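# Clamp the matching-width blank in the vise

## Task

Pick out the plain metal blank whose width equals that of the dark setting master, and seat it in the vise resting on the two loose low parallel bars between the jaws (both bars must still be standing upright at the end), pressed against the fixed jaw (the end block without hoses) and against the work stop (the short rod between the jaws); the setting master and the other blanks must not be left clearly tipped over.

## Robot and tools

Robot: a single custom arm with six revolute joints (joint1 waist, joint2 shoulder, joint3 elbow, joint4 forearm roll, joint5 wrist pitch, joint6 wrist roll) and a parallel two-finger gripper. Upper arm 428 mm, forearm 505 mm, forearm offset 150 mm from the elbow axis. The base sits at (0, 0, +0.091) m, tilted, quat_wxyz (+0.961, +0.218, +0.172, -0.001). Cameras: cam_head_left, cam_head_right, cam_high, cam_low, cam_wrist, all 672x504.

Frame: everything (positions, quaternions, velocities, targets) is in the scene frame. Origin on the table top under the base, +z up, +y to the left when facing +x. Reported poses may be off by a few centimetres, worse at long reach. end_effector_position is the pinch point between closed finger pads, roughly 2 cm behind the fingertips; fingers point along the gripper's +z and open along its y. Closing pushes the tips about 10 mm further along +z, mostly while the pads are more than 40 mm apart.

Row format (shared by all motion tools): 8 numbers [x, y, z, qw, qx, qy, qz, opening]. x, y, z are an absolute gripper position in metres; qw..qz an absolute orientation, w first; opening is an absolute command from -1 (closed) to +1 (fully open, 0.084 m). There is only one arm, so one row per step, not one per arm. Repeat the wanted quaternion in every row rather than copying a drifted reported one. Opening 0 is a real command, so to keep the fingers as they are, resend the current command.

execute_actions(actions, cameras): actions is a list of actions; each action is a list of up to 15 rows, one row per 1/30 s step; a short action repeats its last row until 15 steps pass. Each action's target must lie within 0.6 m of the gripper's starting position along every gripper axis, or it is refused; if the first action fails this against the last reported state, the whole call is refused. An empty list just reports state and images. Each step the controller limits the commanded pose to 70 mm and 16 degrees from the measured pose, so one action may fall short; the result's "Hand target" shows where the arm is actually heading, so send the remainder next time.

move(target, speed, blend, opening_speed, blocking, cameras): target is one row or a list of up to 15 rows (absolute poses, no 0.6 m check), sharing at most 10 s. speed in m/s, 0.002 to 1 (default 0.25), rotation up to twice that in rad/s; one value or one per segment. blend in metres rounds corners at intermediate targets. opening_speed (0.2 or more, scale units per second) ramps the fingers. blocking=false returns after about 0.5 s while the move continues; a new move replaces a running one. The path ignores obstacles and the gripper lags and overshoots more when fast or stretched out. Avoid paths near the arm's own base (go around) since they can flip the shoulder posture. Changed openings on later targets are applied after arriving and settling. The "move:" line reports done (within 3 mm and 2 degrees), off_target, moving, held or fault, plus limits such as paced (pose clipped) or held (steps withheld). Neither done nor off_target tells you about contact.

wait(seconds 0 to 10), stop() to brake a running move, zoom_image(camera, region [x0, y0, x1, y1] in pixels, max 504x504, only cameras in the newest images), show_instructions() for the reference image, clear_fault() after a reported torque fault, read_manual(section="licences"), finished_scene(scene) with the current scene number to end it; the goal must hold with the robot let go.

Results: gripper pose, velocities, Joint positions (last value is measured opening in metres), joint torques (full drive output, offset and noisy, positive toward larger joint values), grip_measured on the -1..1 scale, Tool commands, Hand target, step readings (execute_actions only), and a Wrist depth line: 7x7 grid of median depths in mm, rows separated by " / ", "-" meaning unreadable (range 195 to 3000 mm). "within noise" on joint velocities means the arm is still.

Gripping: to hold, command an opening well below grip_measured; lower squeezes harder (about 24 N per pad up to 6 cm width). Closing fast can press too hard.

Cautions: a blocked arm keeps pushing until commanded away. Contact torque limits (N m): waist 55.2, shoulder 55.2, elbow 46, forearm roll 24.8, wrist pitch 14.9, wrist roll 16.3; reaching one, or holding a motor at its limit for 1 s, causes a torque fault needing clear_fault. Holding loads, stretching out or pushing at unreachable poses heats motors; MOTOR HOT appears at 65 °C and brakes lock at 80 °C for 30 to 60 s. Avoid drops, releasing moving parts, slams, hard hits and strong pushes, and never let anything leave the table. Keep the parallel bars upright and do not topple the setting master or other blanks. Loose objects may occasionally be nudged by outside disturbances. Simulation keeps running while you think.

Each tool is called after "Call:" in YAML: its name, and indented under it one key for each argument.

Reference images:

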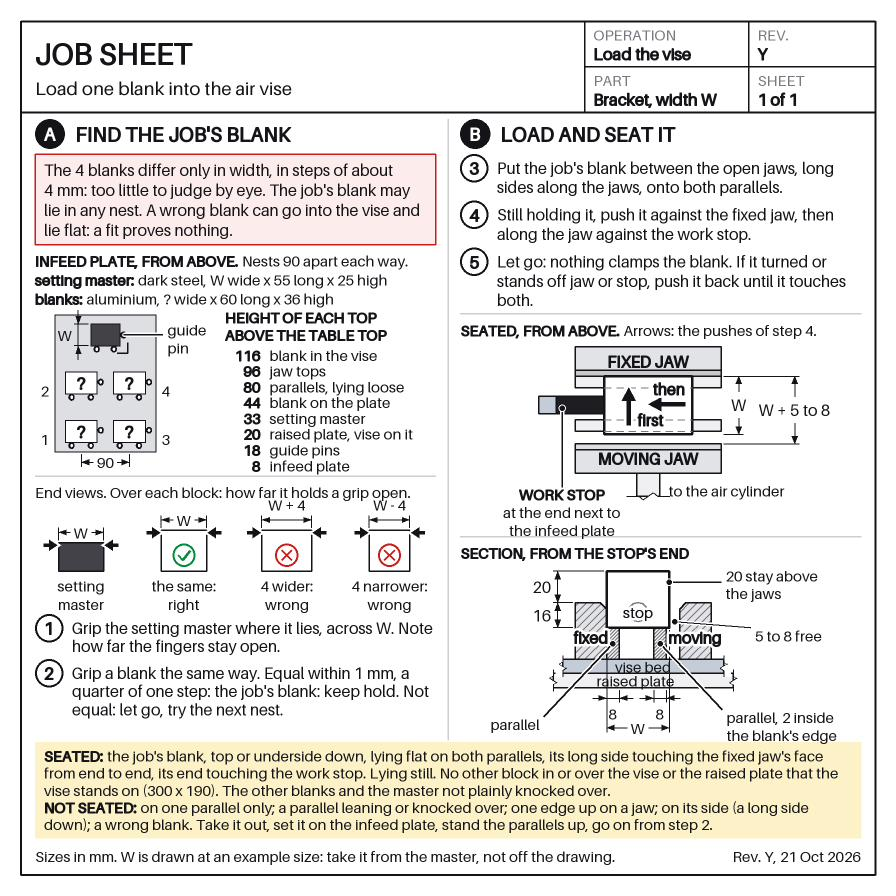

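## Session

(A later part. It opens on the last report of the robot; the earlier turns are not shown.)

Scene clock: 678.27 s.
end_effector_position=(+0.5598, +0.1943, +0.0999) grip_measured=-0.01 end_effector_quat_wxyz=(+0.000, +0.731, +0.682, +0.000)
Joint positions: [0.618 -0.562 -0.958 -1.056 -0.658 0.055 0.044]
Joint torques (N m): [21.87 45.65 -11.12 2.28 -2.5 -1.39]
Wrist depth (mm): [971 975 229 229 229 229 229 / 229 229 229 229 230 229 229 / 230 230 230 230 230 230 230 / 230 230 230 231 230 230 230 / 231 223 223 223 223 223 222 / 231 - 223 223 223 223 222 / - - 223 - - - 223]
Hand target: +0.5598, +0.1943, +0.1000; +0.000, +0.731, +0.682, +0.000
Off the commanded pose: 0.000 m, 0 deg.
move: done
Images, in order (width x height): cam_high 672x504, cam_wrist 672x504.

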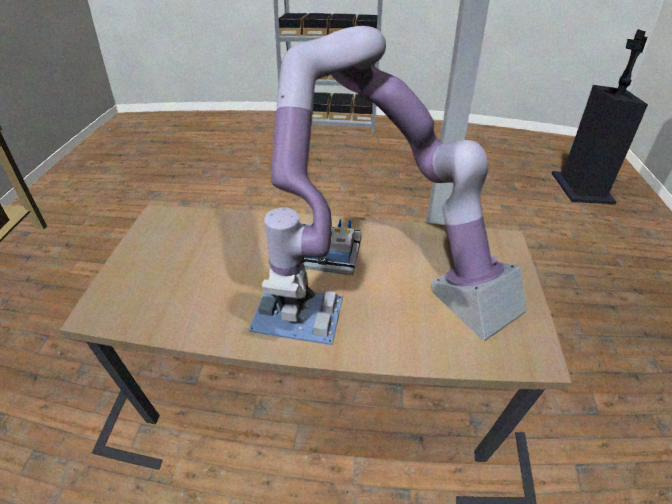

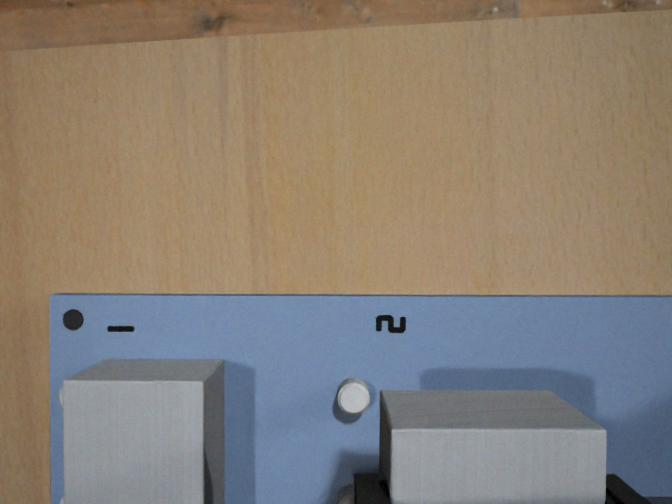

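Call:
move:
  target:
    - [0.5598, 0.1943, 0.30, 0, 0.73135, 0.682, 0, -0.9]
    - [0.637, -0.208, 0.32, 0, 0.73135, 0.682, 0, -0.9]
  speed: [0.15, 0.2]
  blend: [0.05, 0]
  cameras: ["cam_wrist", "cam_high"]

Call:
zoom_image:
  camera: "cam_wrist"
  region: [200, 80, 500, 330]

Scene clock: 689.87 s.
end_effector_position=(+0.6370, -0.2080, +0.3201) grip_measured=-0.01 end_effector_quat_wxyz=(+0.000, +0.731, +0.682, +0.000)
Joint positions: [0.137 0.208 -0.913 -0.62 -0.913 -1.031 0.044]
Joint torques (N m): [1.56 11.23 -36.62 1.77 2.64 -1.41]
Wrist depth (mm): [448 449 448 448 447 447 447 / 449 449 449 449 449 448 449 / 354 391 390 370 390 449 450 / 355 390 376 371 391 450 449 / 355 392 391 391 392 452 450 / 402 433 432 432 432 452 451 / 453 454 - - - - 452]
Hand target: +0.6370, -0.2080, +0.3200; +0.000, +0.731, +0.682, +0.000
Off the commanded pose: 0.000 m, 0 deg.
move: done
Images, in order (width x height): cam_high 672x504, cam_wrist 672x504.

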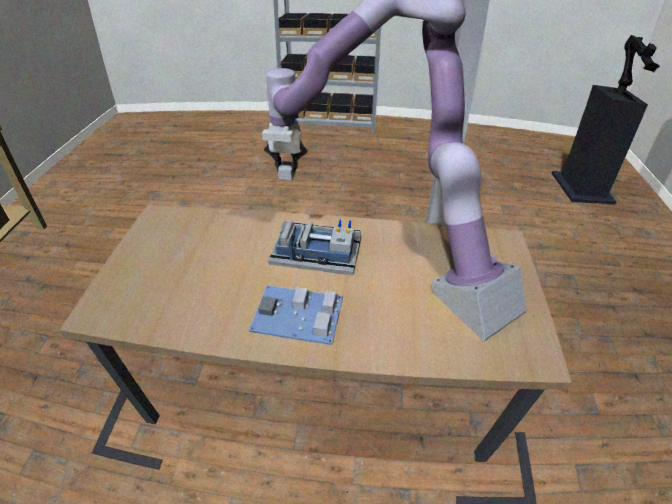

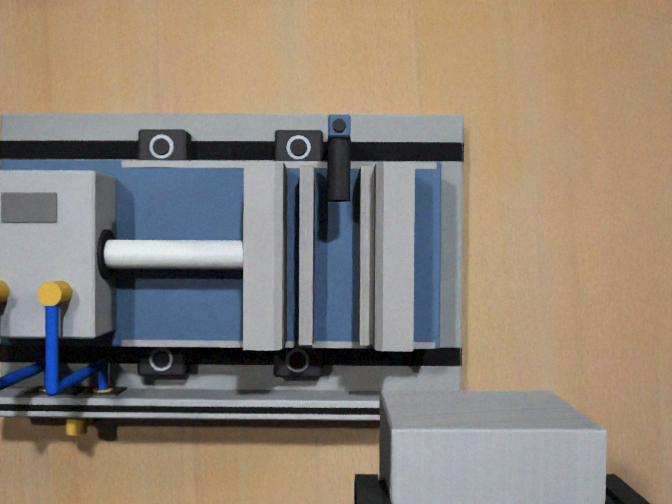

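Scaled by 1.680 (camera's finer frame: 960x720).

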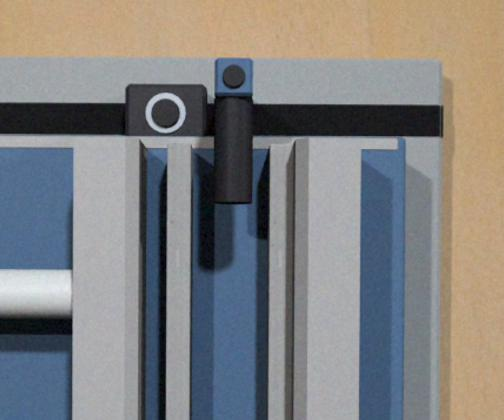

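Call:
zoom_image:
  camera: "cam_wrist"
  region: [270, 100, 430, 220]

Call:
zoom_image:
  camera: "cam_wrist"
  region: [270, 240, 430, 360]

Scaled by 3.150 (camera's finer frame: 960x720).

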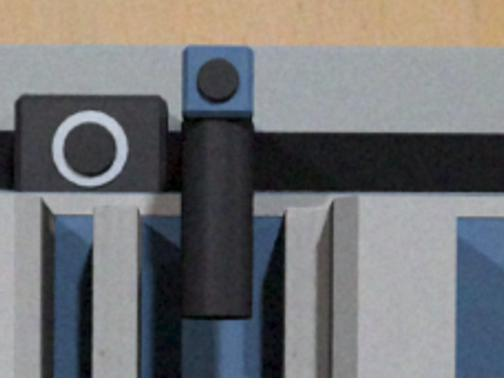

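Scaled by 3.150 (camera's finer frame: 960x720).

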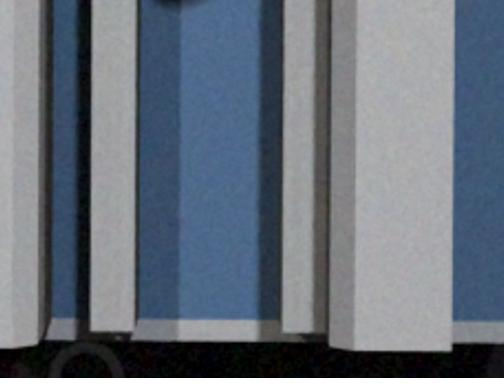

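Call:
zoom_image:
  camera: "cam_wrist"
  region: [340, 380, 640, 504]

Call:
zoom_image:
  camera: "cam_wrist"
  region: [370, 410, 450, 504]

Call:
zoom_image:
  camera: "cam_wrist"
  region: [560, 410, 640, 504]

Scaled by 1.680 (camera's finer frame: 960x720).

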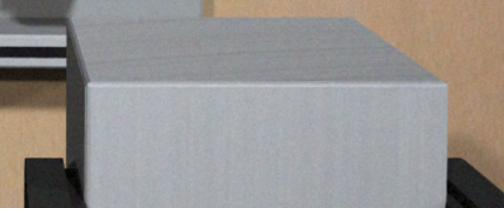

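Scaled by 5.362 (camera's finer frame: 960x720).

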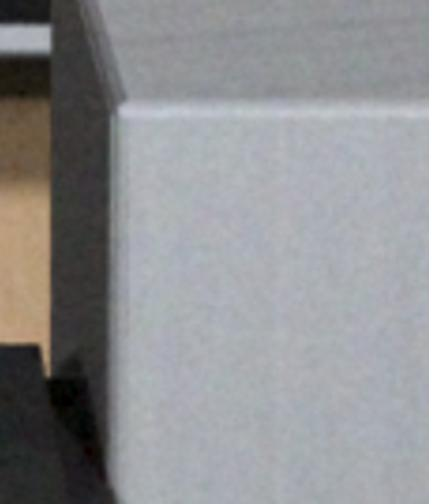

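Scaled by 5.362 (camera's finer frame: 960x720).

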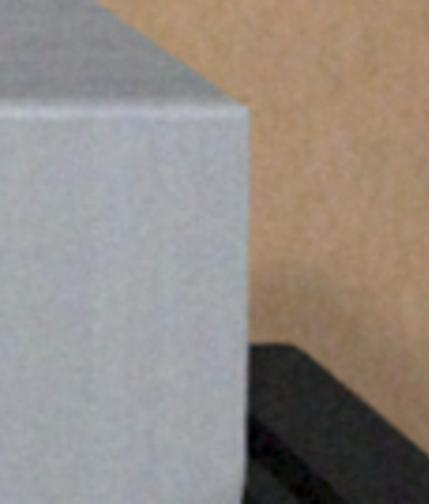

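Call:
move:
  target:
    - [0.6038, -0.1511, 0.20, 0, 0.73135, 0.682, 0, -0.9]
    - [0.6038, -0.1511, 0.15, 0, 0.73135, 0.682, 0, -0.9]
  speed: [0.12, 0.06]
  cameras: ["cam_wrist", "cam_low", "cam_high"]

Call:
zoom_image:
  camera: "cam_wrist"
  region: [320, 300, 640, 504]

Call:
zoom_image:
  camera: "cam_low"
  region: [220, 200, 360, 320]

Call:
zoom_image:
  camera: "cam_high"
  region: [240, 170, 380, 290]

Scene clock: 790.17 s.
end_effector_position=(+0.6037, -0.1511, +0.1500) grip_measured=-0.01 end_effector_quat_wxyz=(+0.000, +0.731, +0.682, +0.000)
Joint positions: [0.08 -0.017 -0.756 -0.901 -0.601 -0.697 0.044]
Joint torques (N m): [3.71 14.94 -29.07 -0.28 2.7 1.47]
Wrist depth (mm): [279 279 279 279 279 279 279 / 280 280 280 280 279 279 279 / 280 280 260 280 280 279 280 / 261 245 261 244 - 260 261 / 213 221 221 - 201 201 261 / 210 221 222 - 221 - 261 / 196 196 196 - - - 262]
Hand target: +0.6038, -0.1511, +0.1500; +0.000, +0.731, +0.682, +0.000
Off the commanded pose: 0.000 m, 0 deg.
move: done
Images, in order (width x height): cam_high 672x504, cam_low 672x504, cam_wrist 672x504.

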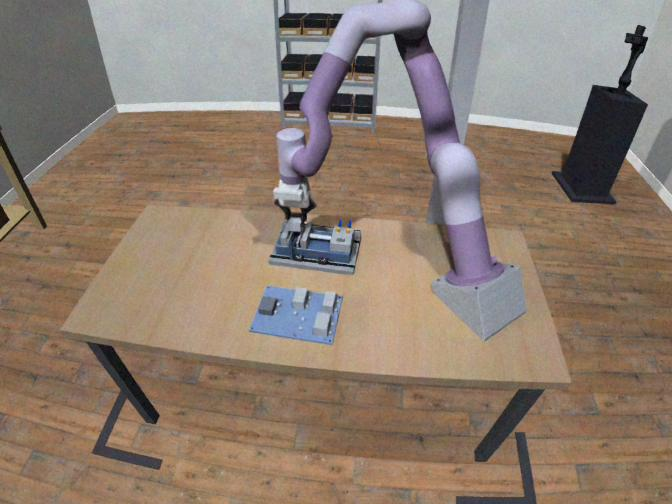

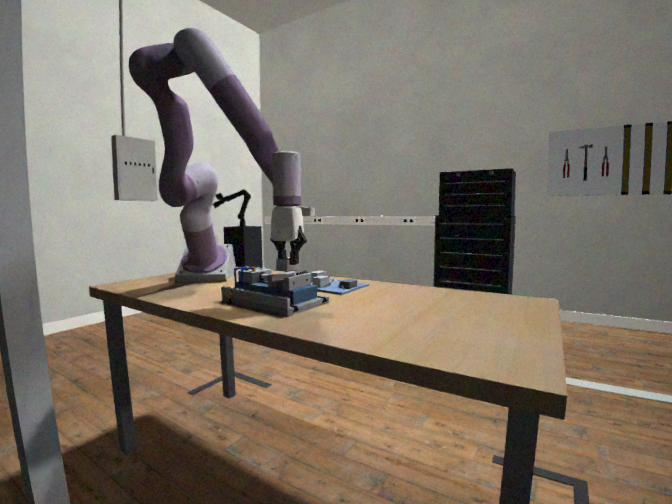

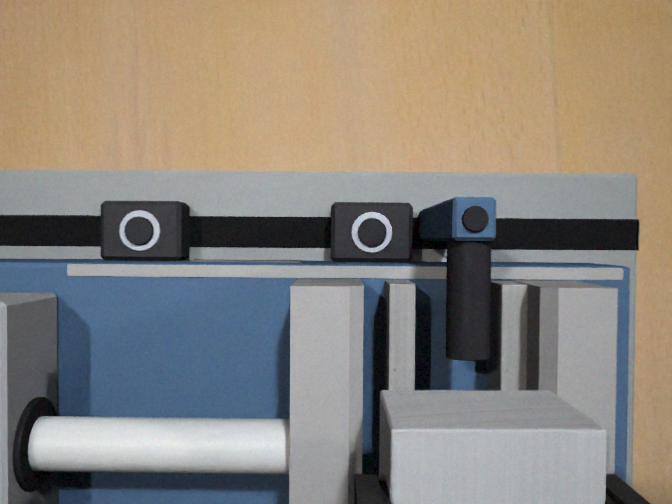

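Scaled by 1.575 (camera's finer frame: 960x720).

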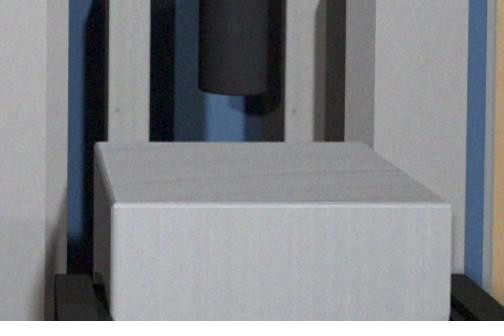

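Scaled by 3.600 (camera's finer frame: 960x720).

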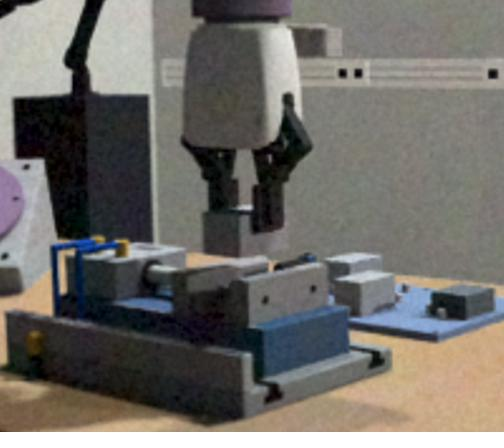

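Scaled by 3.600 (camera's finer frame: 960x720).

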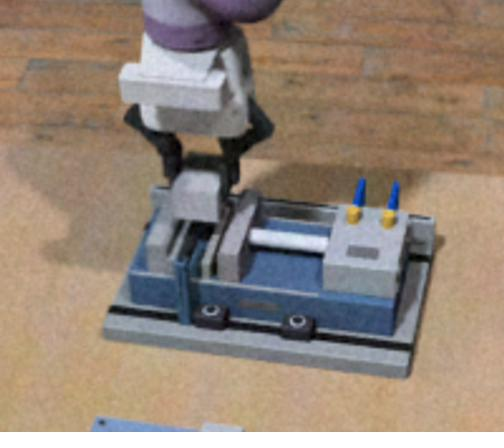

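Call:
move:
  target: [0.6038, -0.1511, 0.126, 0, 0.73135, 0.682, 0, -0.9]
  speed: 0.04
  cameras: ["cam_wrist", "cam_low", "cam_high"]

Call:
zoom_image:
  camera: "cam_wrist"
  region: [320, 300, 640, 504]

Call:
zoom_image:
  camera: "cam_low"
  region: [240, 220, 340, 310]

Call:
zoom_image:
  camera: "cam_high"
  region: [260, 190, 350, 280]

Scene clock: 809.33 s.
end_effector_position=(+0.6038, -0.1511, +0.1261) grip_measured=-0.01 end_effector_quat_wxyz=(+0.000, +0.731, +0.682, +0.000)
Joint positions: [0.058 -0.063 -0.758 -0.958 -0.563 -0.649 0.044]
Joint torques (N m): [3.71 16.83 -27.59 -1.04 2.73 1.34]
Wrist depth (mm): [256 256 256 256 255 255 255 / 256 256 256 256 256 255 255 / 237 237 236 236 237 237 237 / 237 221 236 220 - 236 236 / 197 197 197 - - - 237 / 197 197 197 - - - - / - - - - - - -]
Hand target: +0.6038, -0.1511, +0.1260; +0.000, +0.731, +0.682, +0.000
Off the commanded pose: 0.000 m, 0 deg.
move: done
Images, in order (width x height): cam_high 672x504, cam_low 672x504, cam_wrist 672x504.

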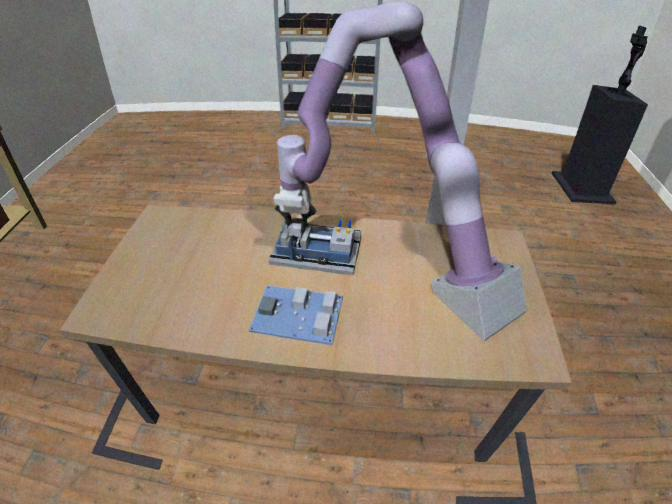

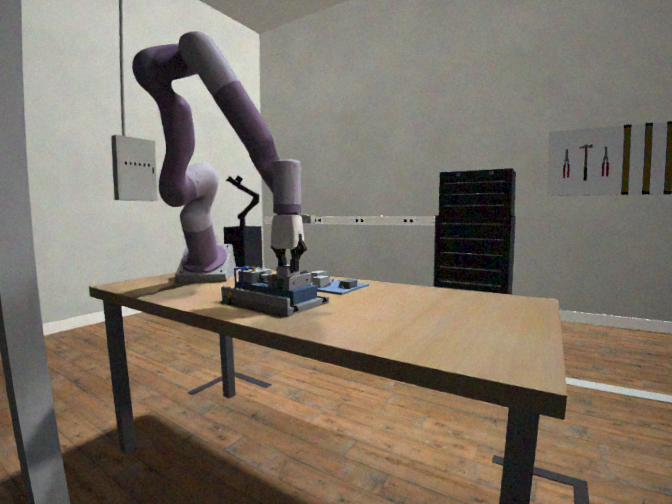

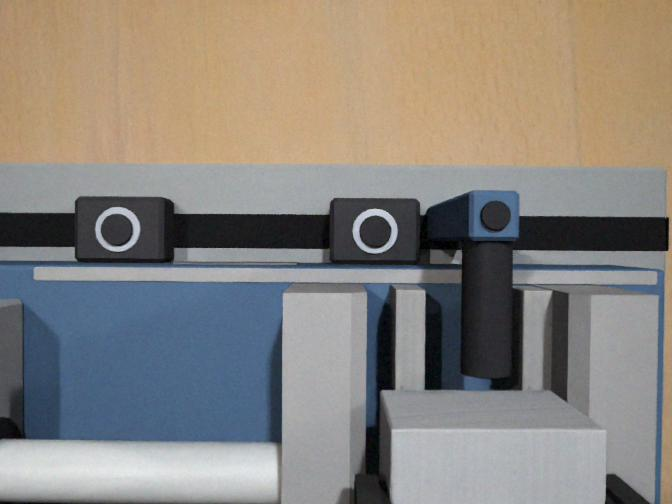

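Scaled by 1.575 (camera's finer frame: 960x720).

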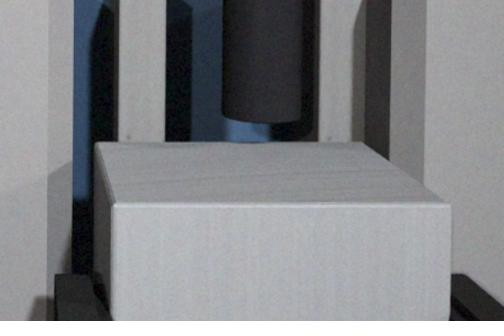

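Scaled by 5.040 (camera's finer frame: 960x720).

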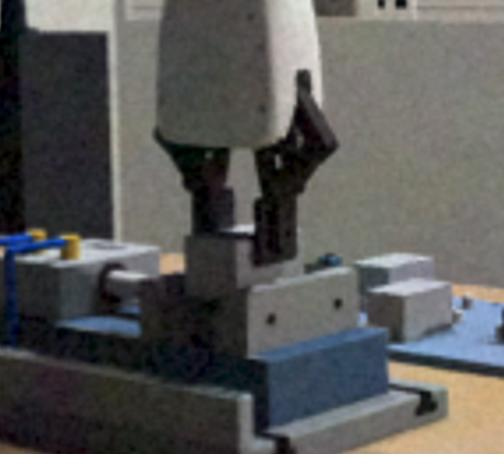

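Scaled by 5.600 (camera's finer frame: 960x720).

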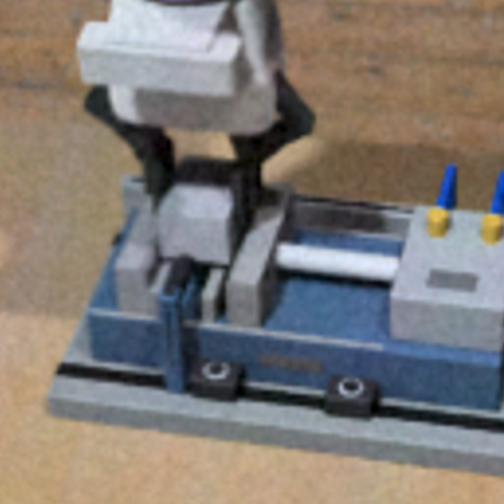

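Call:
move:
  target: [0.6038, -0.1511, 0.122, 0, 0.73135, 0.682, 0, -0.9]
  speed: 0.02
  cameras: []

Call:
move:
  target: [0.6038, -0.1511, 0.121, 0, 0.73135, 0.682, 0, -0.9]
  speed: 0.01
  cameras: []

Call:
move:
  target: [0.6038, -0.1511, 0.1203, 0, 0.73135, 0.682, 0, -0.9]
  speed: 0.01
  cameras: []

Call:
move:
  target: [0.6038, -0.1511, 0.1197, 0, 0.73135, 0.682, 0, -0.9]
  speed: 0.01
  cameras: []

Scene clock: 827.67 s.
end_effector_position=(+0.6038, -0.1511, +0.1221) grip_measured=-0.01 end_effector_quat_wxyz=(+0.000, +0.731, +0.682, +0.000)
Joint positions: [0.054 -0.071 -0.759 -0.968 -0.557 -0.641 0.044]
Joint torques (N m): [2.7 16.25 -27.3 -1.36 2.92 1.31]
Wrist depth (mm): [251 252 251 251 251 251 251 / 252 252 252 252 252 252 251 / 233 233 232 232 232 232 232 / 233 217 233 218 - 232 232 / - - - - - - - / - - - - - - - / - - - - - - -]
Hand target: +0.6038, -0.1511, +0.1220; +0.000, +0.731, +0.682, +0.000
Off the commanded pose: 0.000 m, 0 deg.
move: done

Scene clock: 828.37 s.
end_effector_position=(+0.6038, -0.1511, +0.1210) grip_measured=-0.01 end_effector_quat_wxyz=(+0.000, +0.731, +0.682, +0.000)
Joint positions: [0.053 -0.073 -0.759 -0.971 -0.555 -0.639 0.044]
Joint torques (N m): [3.51 16.31 -26.89 -1.18 2.7 1.36]
Wrist depth (mm): [250 251 250 250 250 250 250 / 251 251 251 251 251 250 250 / 232 232 231 231 231 231 231 / 232 216 232 216 - 232 231 / - - - - - - - / - - - - - - - / - - - - - - -]
Hand target: +0.6038, -0.1511, +0.1210; +0.000, +0.731, +0.682, +0.000
Off the commanded pose: 0.000 m, 0 deg.
move: done

Scene clock: 829.07 s.
end_effector_position=(+0.6038, -0.1511, +0.1203) grip_measured=-0.01 end_effector_quat_wxyz=(+0.000, +0.731, +0.682, +0.000)
Joint positions: [0.052 -0.074 -0.759 -0.973 -0.554 -0.637 0.044]
Joint torques (N m): [3.55 15.93 -26.6 -0.68 2.7 1.47]
Wrist depth (mm): [250 249 250 249 249 249 249 / 250 250 250 250 250 250 250 / 231 231 230 230 230 230 230 / 231 215 231 216 - 230 231 / - - - - - - - / - - - - - - - / - - - - - - -]
Hand target: +0.6038, -0.1511, +0.1203; +0.000, +0.731, +0.682, +0.000
Off the commanded pose: 0.000 m, 0 deg.
move: done

Scene clock: 829.77 s.
end_effector_position=(+0.6038, -0.1511, +0.1197) grip_measured=-0.01 end_effector_quat_wxyz=(+0.000, +0.731, +0.682, +0.000)
Joint positions: [0.052 -0.076 -0.759 -0.974 -0.553 -0.636 0.044]
Joint torques (N m): [3.16 15.94 -26.85 -0.77 2.73 1.42]
Wrist depth (mm): [249 249 249 249 249 249 249 / 249 250 249 249 249 249 249 / 230 230 230 230 249 230 229 / 230 214 230 215 - 230 230 / - - - - - - - / - - - - - - - / - - - - - - -]
Hand target: +0.6038, -0.1511, +0.1197; +0.000, +0.731, +0.682, +0.000
Off the commanded pose: 0.000 m, 0 deg.
move: done

Call:
move:
  target: [0.6038, -0.1511, 0.1192, 0, 0.73135, 0.682, 0, -0.9]
  speed: 0.01
  cameras: []

Call:
move:
  target: [0.6038, -0.1511, 0.1187, 0, 0.73135, 0.682, 0, -0.9]
  speed: 0.01
  cameras: []

Call:
move:
  target: [0.6038, -0.1511, 0.1183, 0, 0.73135, 0.682, 0, -0.9]
  speed: 0.01
  cameras: ["cam_wrist"]

Scene clock: 838.87 s.
end_effector_position=(+0.6038, -0.1511, +0.1192) grip_measured=-0.01 end_effector_quat_wxyz=(+0.000, +0.731, +0.682, +0.000)
Joint positions: [0.051 -0.077 -0.759 -0.975 -0.553 -0.635 0.044]
Joint torques (N m): [-0.39 9.43 -27.32 -2.02 4.96 1.41]
Wrist depth (mm): [249 249 249 249 249 248 248 / 249 249 249 249 249 249 249 / 230 230 229 230 249 229 229 / 230 214 230 215 - 230 229 / - - - - - - - / - - - - - - - / - - - - - - -]
Hand target: +0.6038, -0.1511, +0.1192; +0.000, +0.731, +0.682, +0.000
Off the commanded pose: 0.000 m, 0 deg.
move: done

Scene clock: 839.57 s.
end_effector_position=(+0.6038, -0.1511, +0.1187) grip_measured=-0.01 end_effector_quat_wxyz=(+0.000, +0.731, +0.682, +0.000)
Joint positions: [0.051 -0.078 -0.759 -0.977 -0.552 -0.633 0.044]
Joint torques (N m): [0.58 8.92 -27.17 -1.76 5.17 1.4]
Wrist depth (mm): [248 249 248 248 248 248 248 / 249 249 249 249 249 248 248 / 230 229 229 229 248 229 229 / 229 213 229 214 - 229 229 / - - - - - - - / - - - - - - - / - - - - - - -]
Hand target: +0.6038, -0.1511, +0.1187; +0.000, +0.731, +0.682, +0.000
Off the commanded pose: 0.000 m, 0 deg.
move: done

Scene clock: 840.27 s.
end_effector_position=(+0.6038, -0.1511, +0.1183) grip_measured=-0.01 end_effector_quat_wxyz=(+0.000, +0.731, +0.682, +0.000)
Joint positions: [0.05 -0.078 -0.759 -0.978 -0.551 -0.633 0.044]
Joint torques (N m): [1.38 9.25 -27.2 -2.08 4.97 1.4]
Wrist depth (mm): [248 248 248 248 248 248 247 / 248 249 248 248 248 248 248 / 229 229 229 229 248 228 228 / 229 213 229 214 - 229 228 / - - - - - - - / - - - - - - - / - - - - - - -]
Hand target: +0.6038, -0.1511, +0.1183; +0.000, +0.731, +0.682, +0.000
Off the commanded pose: 0.000 m, 0 deg.
move: done

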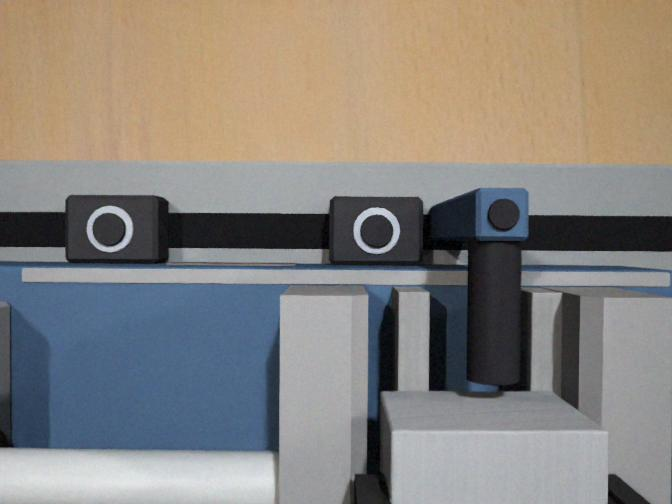

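Call:
move:
  target: [0.6038, -0.1511, 0.1198, 0, 0.73135, 0.682, 0, -0.9]
  speed: 0.02
  cameras: []

Call:
move:
  target: [0.6054, -0.1512, 0.1198, 0, 0.73135, 0.682, 0, -0.9]
  speed: 0.02
  cameras: []

Call:
move:
  target: [0.6059, -0.1513, 0.1198, 0, 0.73135, 0.682, 0, -0.9]
  speed: 0.01
  cameras: []

Call:
move:
  target: [0.6064, -0.1513, 0.1198, 0, 0.73135, 0.682, 0, -0.9]
  speed: 0.01
  cameras: ["cam_wrist"]

Scene clock: 860.67 s.
end_effector_position=(+0.6038, -0.1511, +0.1197) grip_measured=-0.01 end_effector_quat_wxyz=(+0.000, +0.731, +0.682, +0.000)
Joint positions: [0.052 -0.076 -0.759 -0.974 -0.553 -0.636 0.044]
Joint torques (N m): [13.33 42.41 -11.4 1.92 -2.49 -1.35]
Wrist depth (mm): [249 249 249 249 249 249 249 / 249 249 249 249 249 249 249 / 230 230 230 230 249 230 230 / 230 215 230 215 - 230 230 / - - - - - - - / - - - - - - - / - - - - - - -]
Hand target: +0.6038, -0.1511, +0.1198; +0.000, +0.731, +0.682, +0.000
Off the commanded pose: 0.000 m, 0 deg.
move: done

Scene clock: 861.37 s.
end_effector_position=(+0.6053, -0.1512, +0.1198) grip_measured=-0.01 end_effector_quat_wxyz=(+0.000, +0.731, +0.682, +0.000)
Joint positions: [0.052 -0.078 -0.763 -0.972 -0.554 -0.638 0.044]
Joint torques (N m): [9.5 16.67 -28.07 1.57 -2.52 -1.39]
Wrist depth (mm): [249 250 249 249 249 249 249 / 250 250 250 250 249 249 249 / 230 230 230 230 230 230 230 / 230 215 230 214 - 230 230 / - - - - - - - / - - - - - - - / - - - - - - -]
Hand target: +0.6054, -0.1512, +0.1198; +0.000, +0.731, +0.682, +0.000
Off the commanded pose: 0.000 m, 0 deg.
move: done

Scene clock: 862.07 s.
end_effector_position=(+0.6059, -0.1513, +0.1198) grip_measured=-0.01 end_effector_quat_wxyz=(+0.000, +0.731, +0.682, +0.000)
Joint positions: [0.052 -0.079 -0.764 -0.971 -0.554 -0.639 0.044]
Joint torques (N m): [3.16 16.35 -27.7 1.72 -2.53 -1.36]
Wrist depth (mm): [250 249 249 249 249 249 249 / 250 250 250 250 249 249 249 / 231 230 230 230 249 230 230 / 230 215 230 214 - 230 230 / - - - - - - - / - - - - - - - / - - - - - - -]
Hand target: +0.6059, -0.1513, +0.1198; +0.000, +0.731, +0.682, +0.000
Off the commanded pose: 0.000 m, 0 deg.
move: done

Scene clock: 862.77 s.
end_effector_position=(+0.6063, -0.1513, +0.1198) grip_measured=-0.01 end_effector_quat_wxyz=(+0.000, +0.731, +0.682, +0.000)
Joint positions: [0.052 -0.079 -0.765 -0.971 -0.555 -0.64 0.044]
Joint torques (N m): [4.79 18.31 -37.04 0.59 -0.47 -1.78]
Wrist depth (mm): [249 249 249 249 249 248 249 / 250 250 250 249 249 249 249 / 230 230 230 230 249 230 229 / 230 215 230 214 - 230 230 / - - - - - - - / - - - - - - - / - - - - - - -]
Hand target: +0.6064, -0.1513, +0.1198; +0.000, +0.731, +0.682, +0.000
Off the commanded pose: 0.000 m, 0 deg.
move: done

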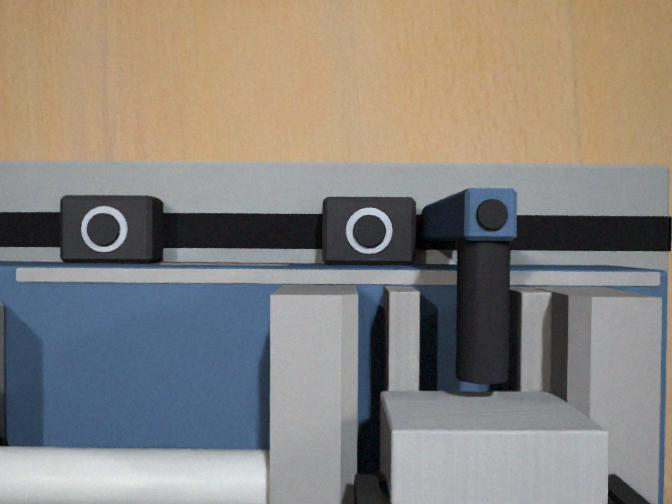

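Call:
move:
  target: [0.6068, -0.1513, 0.1198, 0, 0.73135, 0.682, 0, -0.9]
  speed: 0.01
  cameras: ["cam_wrist"]

Call:
zoom_image:
  camera: "cam_wrist"
  region: [500, 270, 640, 504]

Call:
zoom_image:
  camera: "cam_wrist"
  region: [340, 270, 480, 504]

Scene clock: 874.90 s.
end_effector_position=(+0.6068, -0.1512, +0.1198) grip_measured=-0.01 end_effector_quat_wxyz=(+0.000, +0.731, +0.682, +0.000)
Joint positions: [0.052 -0.08 -0.766 -0.97 -0.555 -0.64 0.044]
Joint torques (N m): [12.41 21.9 -50.43 -1.33 2.6 -2.14]
Wrist depth (mm): [249 249 249 249 249 249 248 / 250 249 249 250 249 249 249 / 230 230 230 230 229 229 229 / 230 215 230 214 - 230 230 / - - - - - - - / - - - - - - - / - - - - - - -]
Hand target: +0.6068, -0.1513, +0.1198; +0.000, +0.731, +0.682, +0.000
Off the commanded pose: 0.000 m, 0 deg.
move: done

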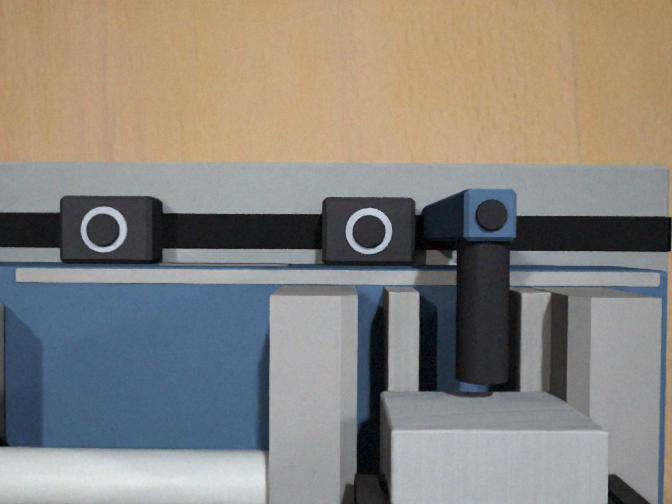

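Scaled by 2.154 (camera's finer frame: 960x720).

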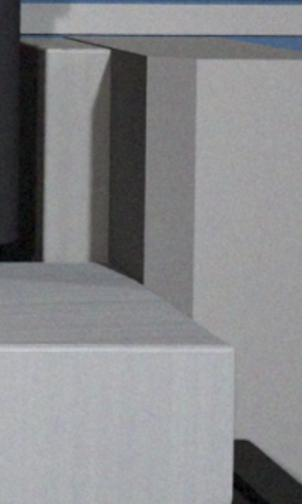

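Scaled by 2.154 (camera's finer frame: 960x720).

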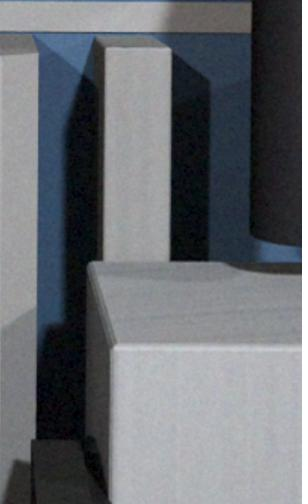

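Call:
move:
  target: [0.6063, -0.1513, 0.1198, 0, 0.731354, 0.681998, 0, -0.9]
  speed: 0.01
  cameras: []

Call:
move:
  target: [0.6063, -0.1513, 0.1198, 0, 0.73373, 0.679441, 0, -0.9]
  speed: 0.01
  cameras: []

Call:
move:
  target: [0.6063, -0.1513, 0.1198, 0, 0.736097, 0.676876, 0, -0.9]
  speed: 0.01
  cameras: []

Call:
move:
  target: [0.6063, -0.1513, 0.1198, 0, 0.73845, 0.6743, 0, -0.9]
  speed: 0.01
  cameras: []

Scene clock: 914.93 s.
end_effector_position=(+0.6064, -0.1513, +0.1198) grip_measured=-0.01 end_effector_quat_wxyz=(+0.000, +0.731, +0.682, +0.000)
Joint positions: [0.052 -0.079 -0.765 -0.971 -0.555 -0.64 0.044]
Joint torques (N m): [3.17 47.32 -22.59 -2.48 4.46 1.11]
Wrist depth (mm): [249 249 249 249 249 249 248 / 249 250 249 249 249 249 249 / 231 230 230 230 249 230 229 / 230 215 230 214 - 230 229 / - - - - - - - / - - - - - - - / - - - - - - -]
Hand target: +0.6063, -0.1513, +0.1198; +0.000, +0.731, +0.682, +0.000
Off the commanded pose: 0.000 m, 0 deg.
move: done

Scene clock: 915.67 s.
end_effector_position=(+0.6063, -0.1513, +0.1198) grip_measured=-0.01 end_effector_quat_wxyz=(+0.000, +0.734, +0.680, +0.000)
Joint positions: [0.052 -0.079 -0.765 -0.971 -0.555 -0.633 0.044]
Joint torques (N m): [3.73 43.77 -20.92 0.58 2.21 1.89]
Wrist depth (mm): [249 249 249 249 249 249 248 / 250 250 249 249 249 249 249 / 230 230 230 230 230 230 229 / 230 216 230 214 - 230 230 / - - - - - - - / - - - - - - - / - - - - - - -]
Hand target: +0.6063, -0.1513, +0.1198; +0.000, +0.734, +0.679, +0.000
Off the commanded pose: 0.000 m, 0 deg.
move: done

Scene clock: 916.37 s.
end_effector_position=(+0.6063, -0.1513, +0.1198) grip_measured=-0.01 end_effector_quat_wxyz=(+0.000, +0.736, +0.677, +0.000)
Joint positions: [0.052 -0.079 -0.765 -0.971 -0.555 -0.626 0.044]
Joint torques (N m): [3.29 41.68 -25.13 0.22 0.09 2.05]
Wrist depth (mm): [249 249 249 249 249 249 249 / 249 249 250 249 249 249 249 / 231 230 230 230 230 230 230 / 230 216 230 214 - 230 230 / - - - - - - - / - - - - - - - / - - - - - - -]
Hand target: +0.6063, -0.1513, +0.1198; +0.000, +0.736, +0.677, +0.000
Off the commanded pose: 0.000 m, 0 deg.
move: done

Scene clock: 917.07 s.
end_effector_position=(+0.6063, -0.1513, +0.1198) grip_measured=-0.01 end_effector_quat_wxyz=(+0.000, +0.738, +0.674, +0.000)
Joint positions: [0.052 -0.079 -0.765 -0.971 -0.555 -0.619 0.044]
Joint torques (N m): [4.03 39.95 -30.55 -0.61 -0.06 2.19]
Wrist depth (mm): [249 249 249 249 249 249 249 / 250 250 250 250 249 249 249 / 249 230 230 230 249 230 229 / 214 217 230 214 - 230 230 / - - - - - - - / - - - - - - - / - - - - - - -]
Hand target: +0.6063, -0.1513, +0.1198; +0.000, +0.738, +0.674, +0.000
Off the commanded pose: 0.000 m, 0 deg.
move: done

Call:
move:
  target: [0.6064, -0.1513, 0.1198, 0, 0.73373, 0.679441, 0, -0.9]
  speed: 0.01
  cameras: []

Call:
move:
  target: [0.60655, -0.1493, 0.1198, 0, 0.73373, 0.679441, 0, -0.9]
  speed: 0.01
  cameras: ["cam_wrist"]

Call:
zoom_image:
  camera: "cam_wrist"
  region: [400, 330, 600, 504]

Scene clock: 929.67 s.
end_effector_position=(+0.6064, -0.1513, +0.1198) grip_measured=-0.01 end_effector_quat_wxyz=(+0.000, +0.734, +0.679, +0.000)
Joint positions: [0.052 -0.079 -0.766 -0.971 -0.555 -0.633 0.044]
Joint torques (N m): [10.06 18.37 -34.92 0.59 3.08 -1.22]
Wrist depth (mm): [249 249 249 249 249 249 249 / 250 249 249 249 249 249 249 / 230 230 230 230 249 230 230 / 230 216 230 214 - 229 230 / - - - - - - - / - - - - - - - / - - - - - - -]
Hand target: +0.6064, -0.1513, +0.1198; +0.000, +0.734, +0.679, +0.000
Off the commanded pose: 0.000 m, 0 deg.
move: done

Scene clock: 930.37 s.
end_effector_position=(+0.6066, -0.1494, +0.1198) grip_measured=-0.01 end_effector_quat_wxyz=(+0.000, +0.734, +0.679, +0.000)
Joint positions: [0.055 -0.081 -0.766 -0.972 -0.556 -0.628 0.044]
Joint torques (N m): [17.26 17.68 -33.88 -1.3 0.37 1.48]
Wrist depth (mm): [249 249 249 249 249 249 248 / 250 250 249 249 249 249 249 / 250 230 250 250 249 230 249 / 215 214 230 214 - 229 229 / - - - - - - - / - - - - - - - / - - - - - - -]
Hand target: +0.6066, -0.1493, +0.1198; +0.000, +0.734, +0.679, +0.000
Off the commanded pose: 0.000 m, 0 deg.
move: done

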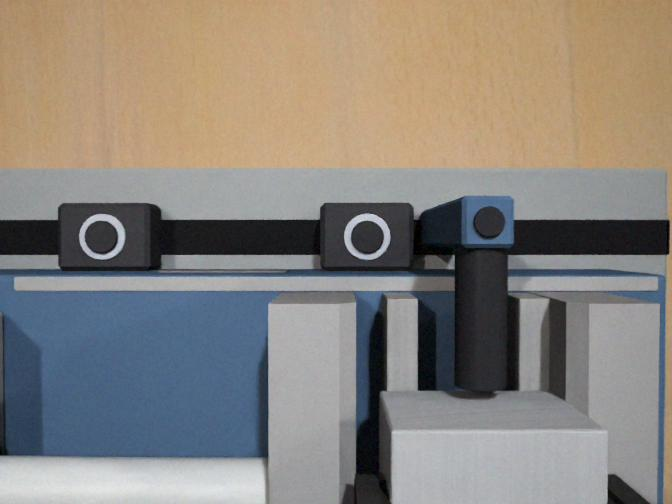

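Scaled by 2.520 (camera's finer frame: 960x720).

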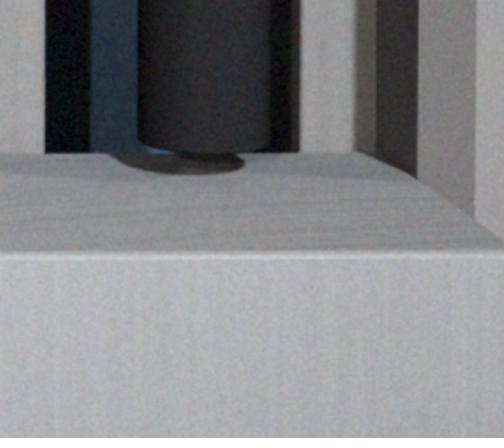

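Call:
move:
  target: [0.6066, -0.1488, 0.1198, 0, 0.73373, 0.679441, 0, -0.9]
  speed: 0.01
  cameras: []

Call:
move:
  target: [0.6066, -0.1483, 0.1198, 0, 0.73373, 0.679441, 0, -0.9]
  speed: 0.01
  cameras: ["cam_wrist"]

Call:
zoom_image:
  camera: "cam_wrist"
  region: [400, 330, 600, 504]

Scene clock: 937.97 s.
end_effector_position=(+0.6066, -0.1488, +0.1198) grip_measured=-0.01 end_effector_quat_wxyz=(+0.000, +0.734, +0.679, +0.000)
Joint positions: [0.056 -0.082 -0.766 -0.973 -0.556 -0.626 0.044]
Joint torques (N m): [16.42 18.23 -33.51 -1.4 0.31 1.56]
Wrist depth (mm): [249 249 249 249 249 249 248 / 249 250 249 249 249 249 249 / 250 230 250 249 249 230 249 / 215 215 230 215 - 230 230 / - - - - - - - / - - - - - - - / - - - - - - -]
Hand target: +0.6066, -0.1488, +0.1198; +0.000, +0.734, +0.679, +0.000
Off the commanded pose: 0.000 m, 0 deg.
move: done

Scene clock: 938.67 s.
end_effector_position=(+0.6066, -0.1483, +0.1198) grip_measured=-0.01 end_effector_quat_wxyz=(+0.000, +0.734, +0.679, +0.000)
Joint positions: [0.057 -0.082 -0.766 -0.973 -0.556 -0.625 0.044]
Joint torques (N m): [16.27 18.22 -32.34 -1.23 0.22 1.48]
Wrist depth (mm): [249 249 249 249 249 249 249 / 250 249 249 249 249 249 249 / 250 230 250 250 249 230 249 / 225 216 230 215 - 230 229 / - - - - - - - / - - - - - - - / - - - - - - -]
Hand target: +0.6066, -0.1483, +0.1198; +0.000, +0.734, +0.679, +0.000
Off the commanded pose: 0.000 m, 0 deg.
move: done

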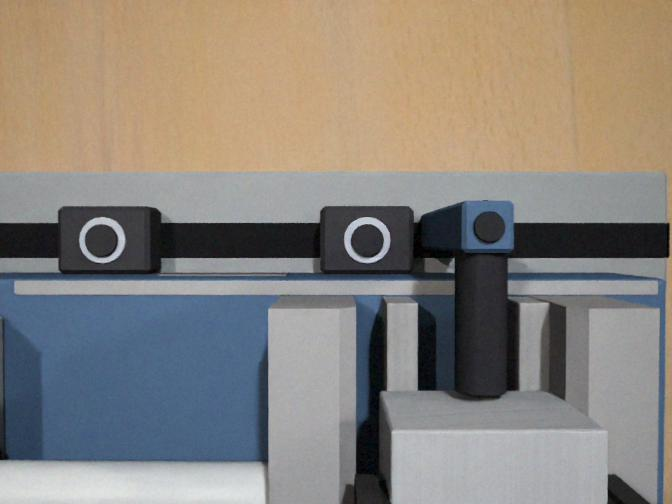

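Scaled by 2.520 (camera's finer frame: 960x720).

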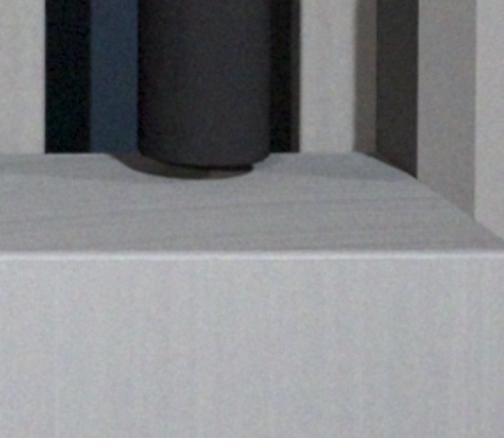

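Call:
move:
  target: [0.6066, -0.1478, 0.1198, 0, 0.73373, 0.679441, 0, -0.9]
  speed: 0.01
  cameras: []

Call:
move:
  target: [0.6067, -0.1474, 0.1198, 0, 0.73373, 0.679441, 0, -0.9]
  speed: 0.01
  cameras: []

Call:
move:
  target: [0.6067, -0.147, 0.1198, 0, 0.73373, 0.679441, 0, -0.9]
  speed: 0.01
  cameras: ["cam_wrist"]

Call:
zoom_image:
  camera: "cam_wrist"
  region: [400, 330, 600, 504]

Scene clock: 950.47 s.
end_effector_position=(+0.6066, -0.1478, +0.1198) grip_measured=-0.01 end_effector_quat_wxyz=(+0.000, +0.734, +0.679, +0.000)
Joint positions: [0.058 -0.083 -0.766 -0.973 -0.557 -0.624 0.044]
Joint torques (N m): [15.52 17.8 -27.54 -1.26 -0.26 1.48]
Wrist depth (mm): [249 249 249 249 249 249 248 / 249 250 249 249 249 249 249 / 250 230 250 250 249 230 249 / 230 216 230 215 - 229 229 / - - - - - - - / - - - - - - - / - - - - - - -]
Hand target: +0.6066, -0.1478, +0.1198; +0.000, +0.734, +0.679, +0.000
Off the commanded pose: 0.000 m, 0 deg.
move: done

Scene clock: 951.17 s.
end_effector_position=(+0.6067, -0.1474, +0.1198) grip_measured=-0.01 end_effector_quat_wxyz=(+0.000, +0.734, +0.679, +0.000)
Joint positions: [0.059 -0.083 -0.766 -0.974 -0.557 -0.623 0.044]
Joint torques (N m): [15.64 17.24 -32.87 -1.29 0.33 1.5]
Wrist depth (mm): [249 249 249 249 249 248 248 / 250 250 250 249 249 249 249 / 250 230 250 249 250 230 249 / 230 216 230 214 - 230 230 / - - - - - - - / - - - - - - - / - - - - - - -]
Hand target: +0.6067, -0.1474, +0.1198; +0.000, +0.734, +0.679, +0.000
Off the commanded pose: 0.000 m, 0 deg.
move: done

Scene clock: 951.87 s.
end_effector_position=(+0.6067, -0.1470, +0.1198) grip_measured=-0.01 end_effector_quat_wxyz=(+0.000, +0.734, +0.679, +0.000)
Joint positions: [0.06 -0.084 -0.766 -0.974 -0.557 -0.622 0.044]
Joint torques (N m): [17.14 17.7 -32.6 -1.42 0.48 1.44]
Wrist depth (mm): [249 249 249 249 249 249 249 / 250 250 249 249 249 249 249 / 250 250 250 249 249 230 249 / 230 216 230 214 - 230 230 / - - - - - - - / - - - - - - - / - - - - - - -]
Hand target: +0.6067, -0.1470, +0.1198; +0.000, +0.734, +0.679, +0.000
Off the commanded pose: 0.000 m, 0 deg.
move: done

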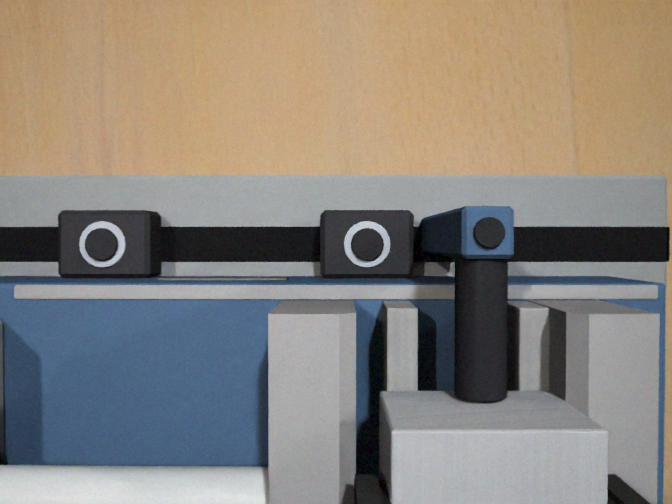

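Scaled by 2.520 (camera's finer frame: 960x720).

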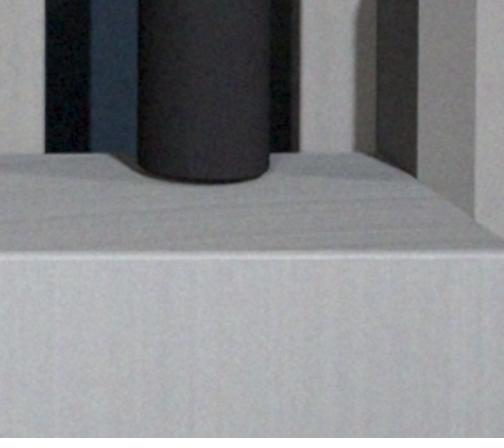

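Call:
move:
  target: [0.6067, -0.1466, 0.1198, 0, 0.73373, 0.679441, 0, -0.9]
  speed: 0.01
  cameras: []

Call:
move:
  target: [0.6067, -0.1463, 0.1198, 0, 0.73373, 0.679441, 0, -0.9]
  speed: 0.01
  cameras: ["cam_wrist"]

Call:
zoom_image:
  camera: "cam_wrist"
  region: [400, 330, 600, 504]

Scene clock: 962.57 s.
end_effector_position=(+0.6067, -0.1466, +0.1198) grip_measured=-0.01 end_effector_quat_wxyz=(+0.000, +0.734, +0.679, +0.000)
Joint positions: [0.061 -0.084 -0.766 -0.974 -0.557 -0.621 0.044]
Joint torques (N m): [15.65 18.39 -31.08 -1.3 -0.11 1.41]
Wrist depth (mm): [249 249 249 249 249 248 249 / 250 250 250 249 249 249 249 / 250 250 250 250 249 230 249 / 230 216 230 214 - 230 229 / - - - - - - - / - - - - - - - / - - - - - - -]
Hand target: +0.6067, -0.1466, +0.1198; +0.000, +0.734, +0.679, +0.000
Off the commanded pose: 0.000 m, 0 deg.
move: done

Scene clock: 963.27 s.
end_effector_position=(+0.6067, -0.1463, +0.1198) grip_measured=-0.01 end_effector_quat_wxyz=(+0.000, +0.734, +0.679, +0.000)
Joint positions: [0.061 -0.084 -0.766 -0.974 -0.557 -0.62 0.044]
Joint torques (N m): [15.58 17.93 -31.47 -1.39 -0.35 1.47]
Wrist depth (mm): [250 249 249 249 249 249 248 / 250 250 249 249 249 249 249 / 250 250 250 249 250 230 249 / 230 216 230 214 - 230 230 / - - - - - - - / - - - - - - - / - - - - - - -]
Hand target: +0.6067, -0.1463, +0.1198; +0.000, +0.734, +0.679, +0.000
Off the commanded pose: 0.000 m, 0 deg.
move: done

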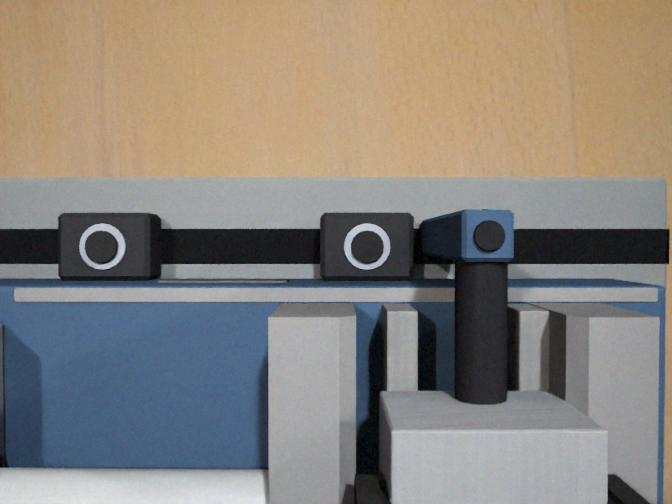

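Scaled by 2.520 (camera's finer frame: 960x720).

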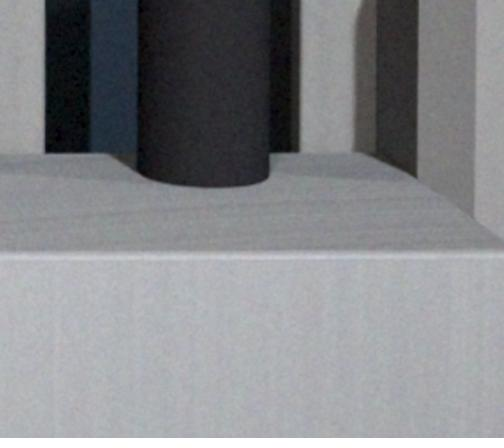

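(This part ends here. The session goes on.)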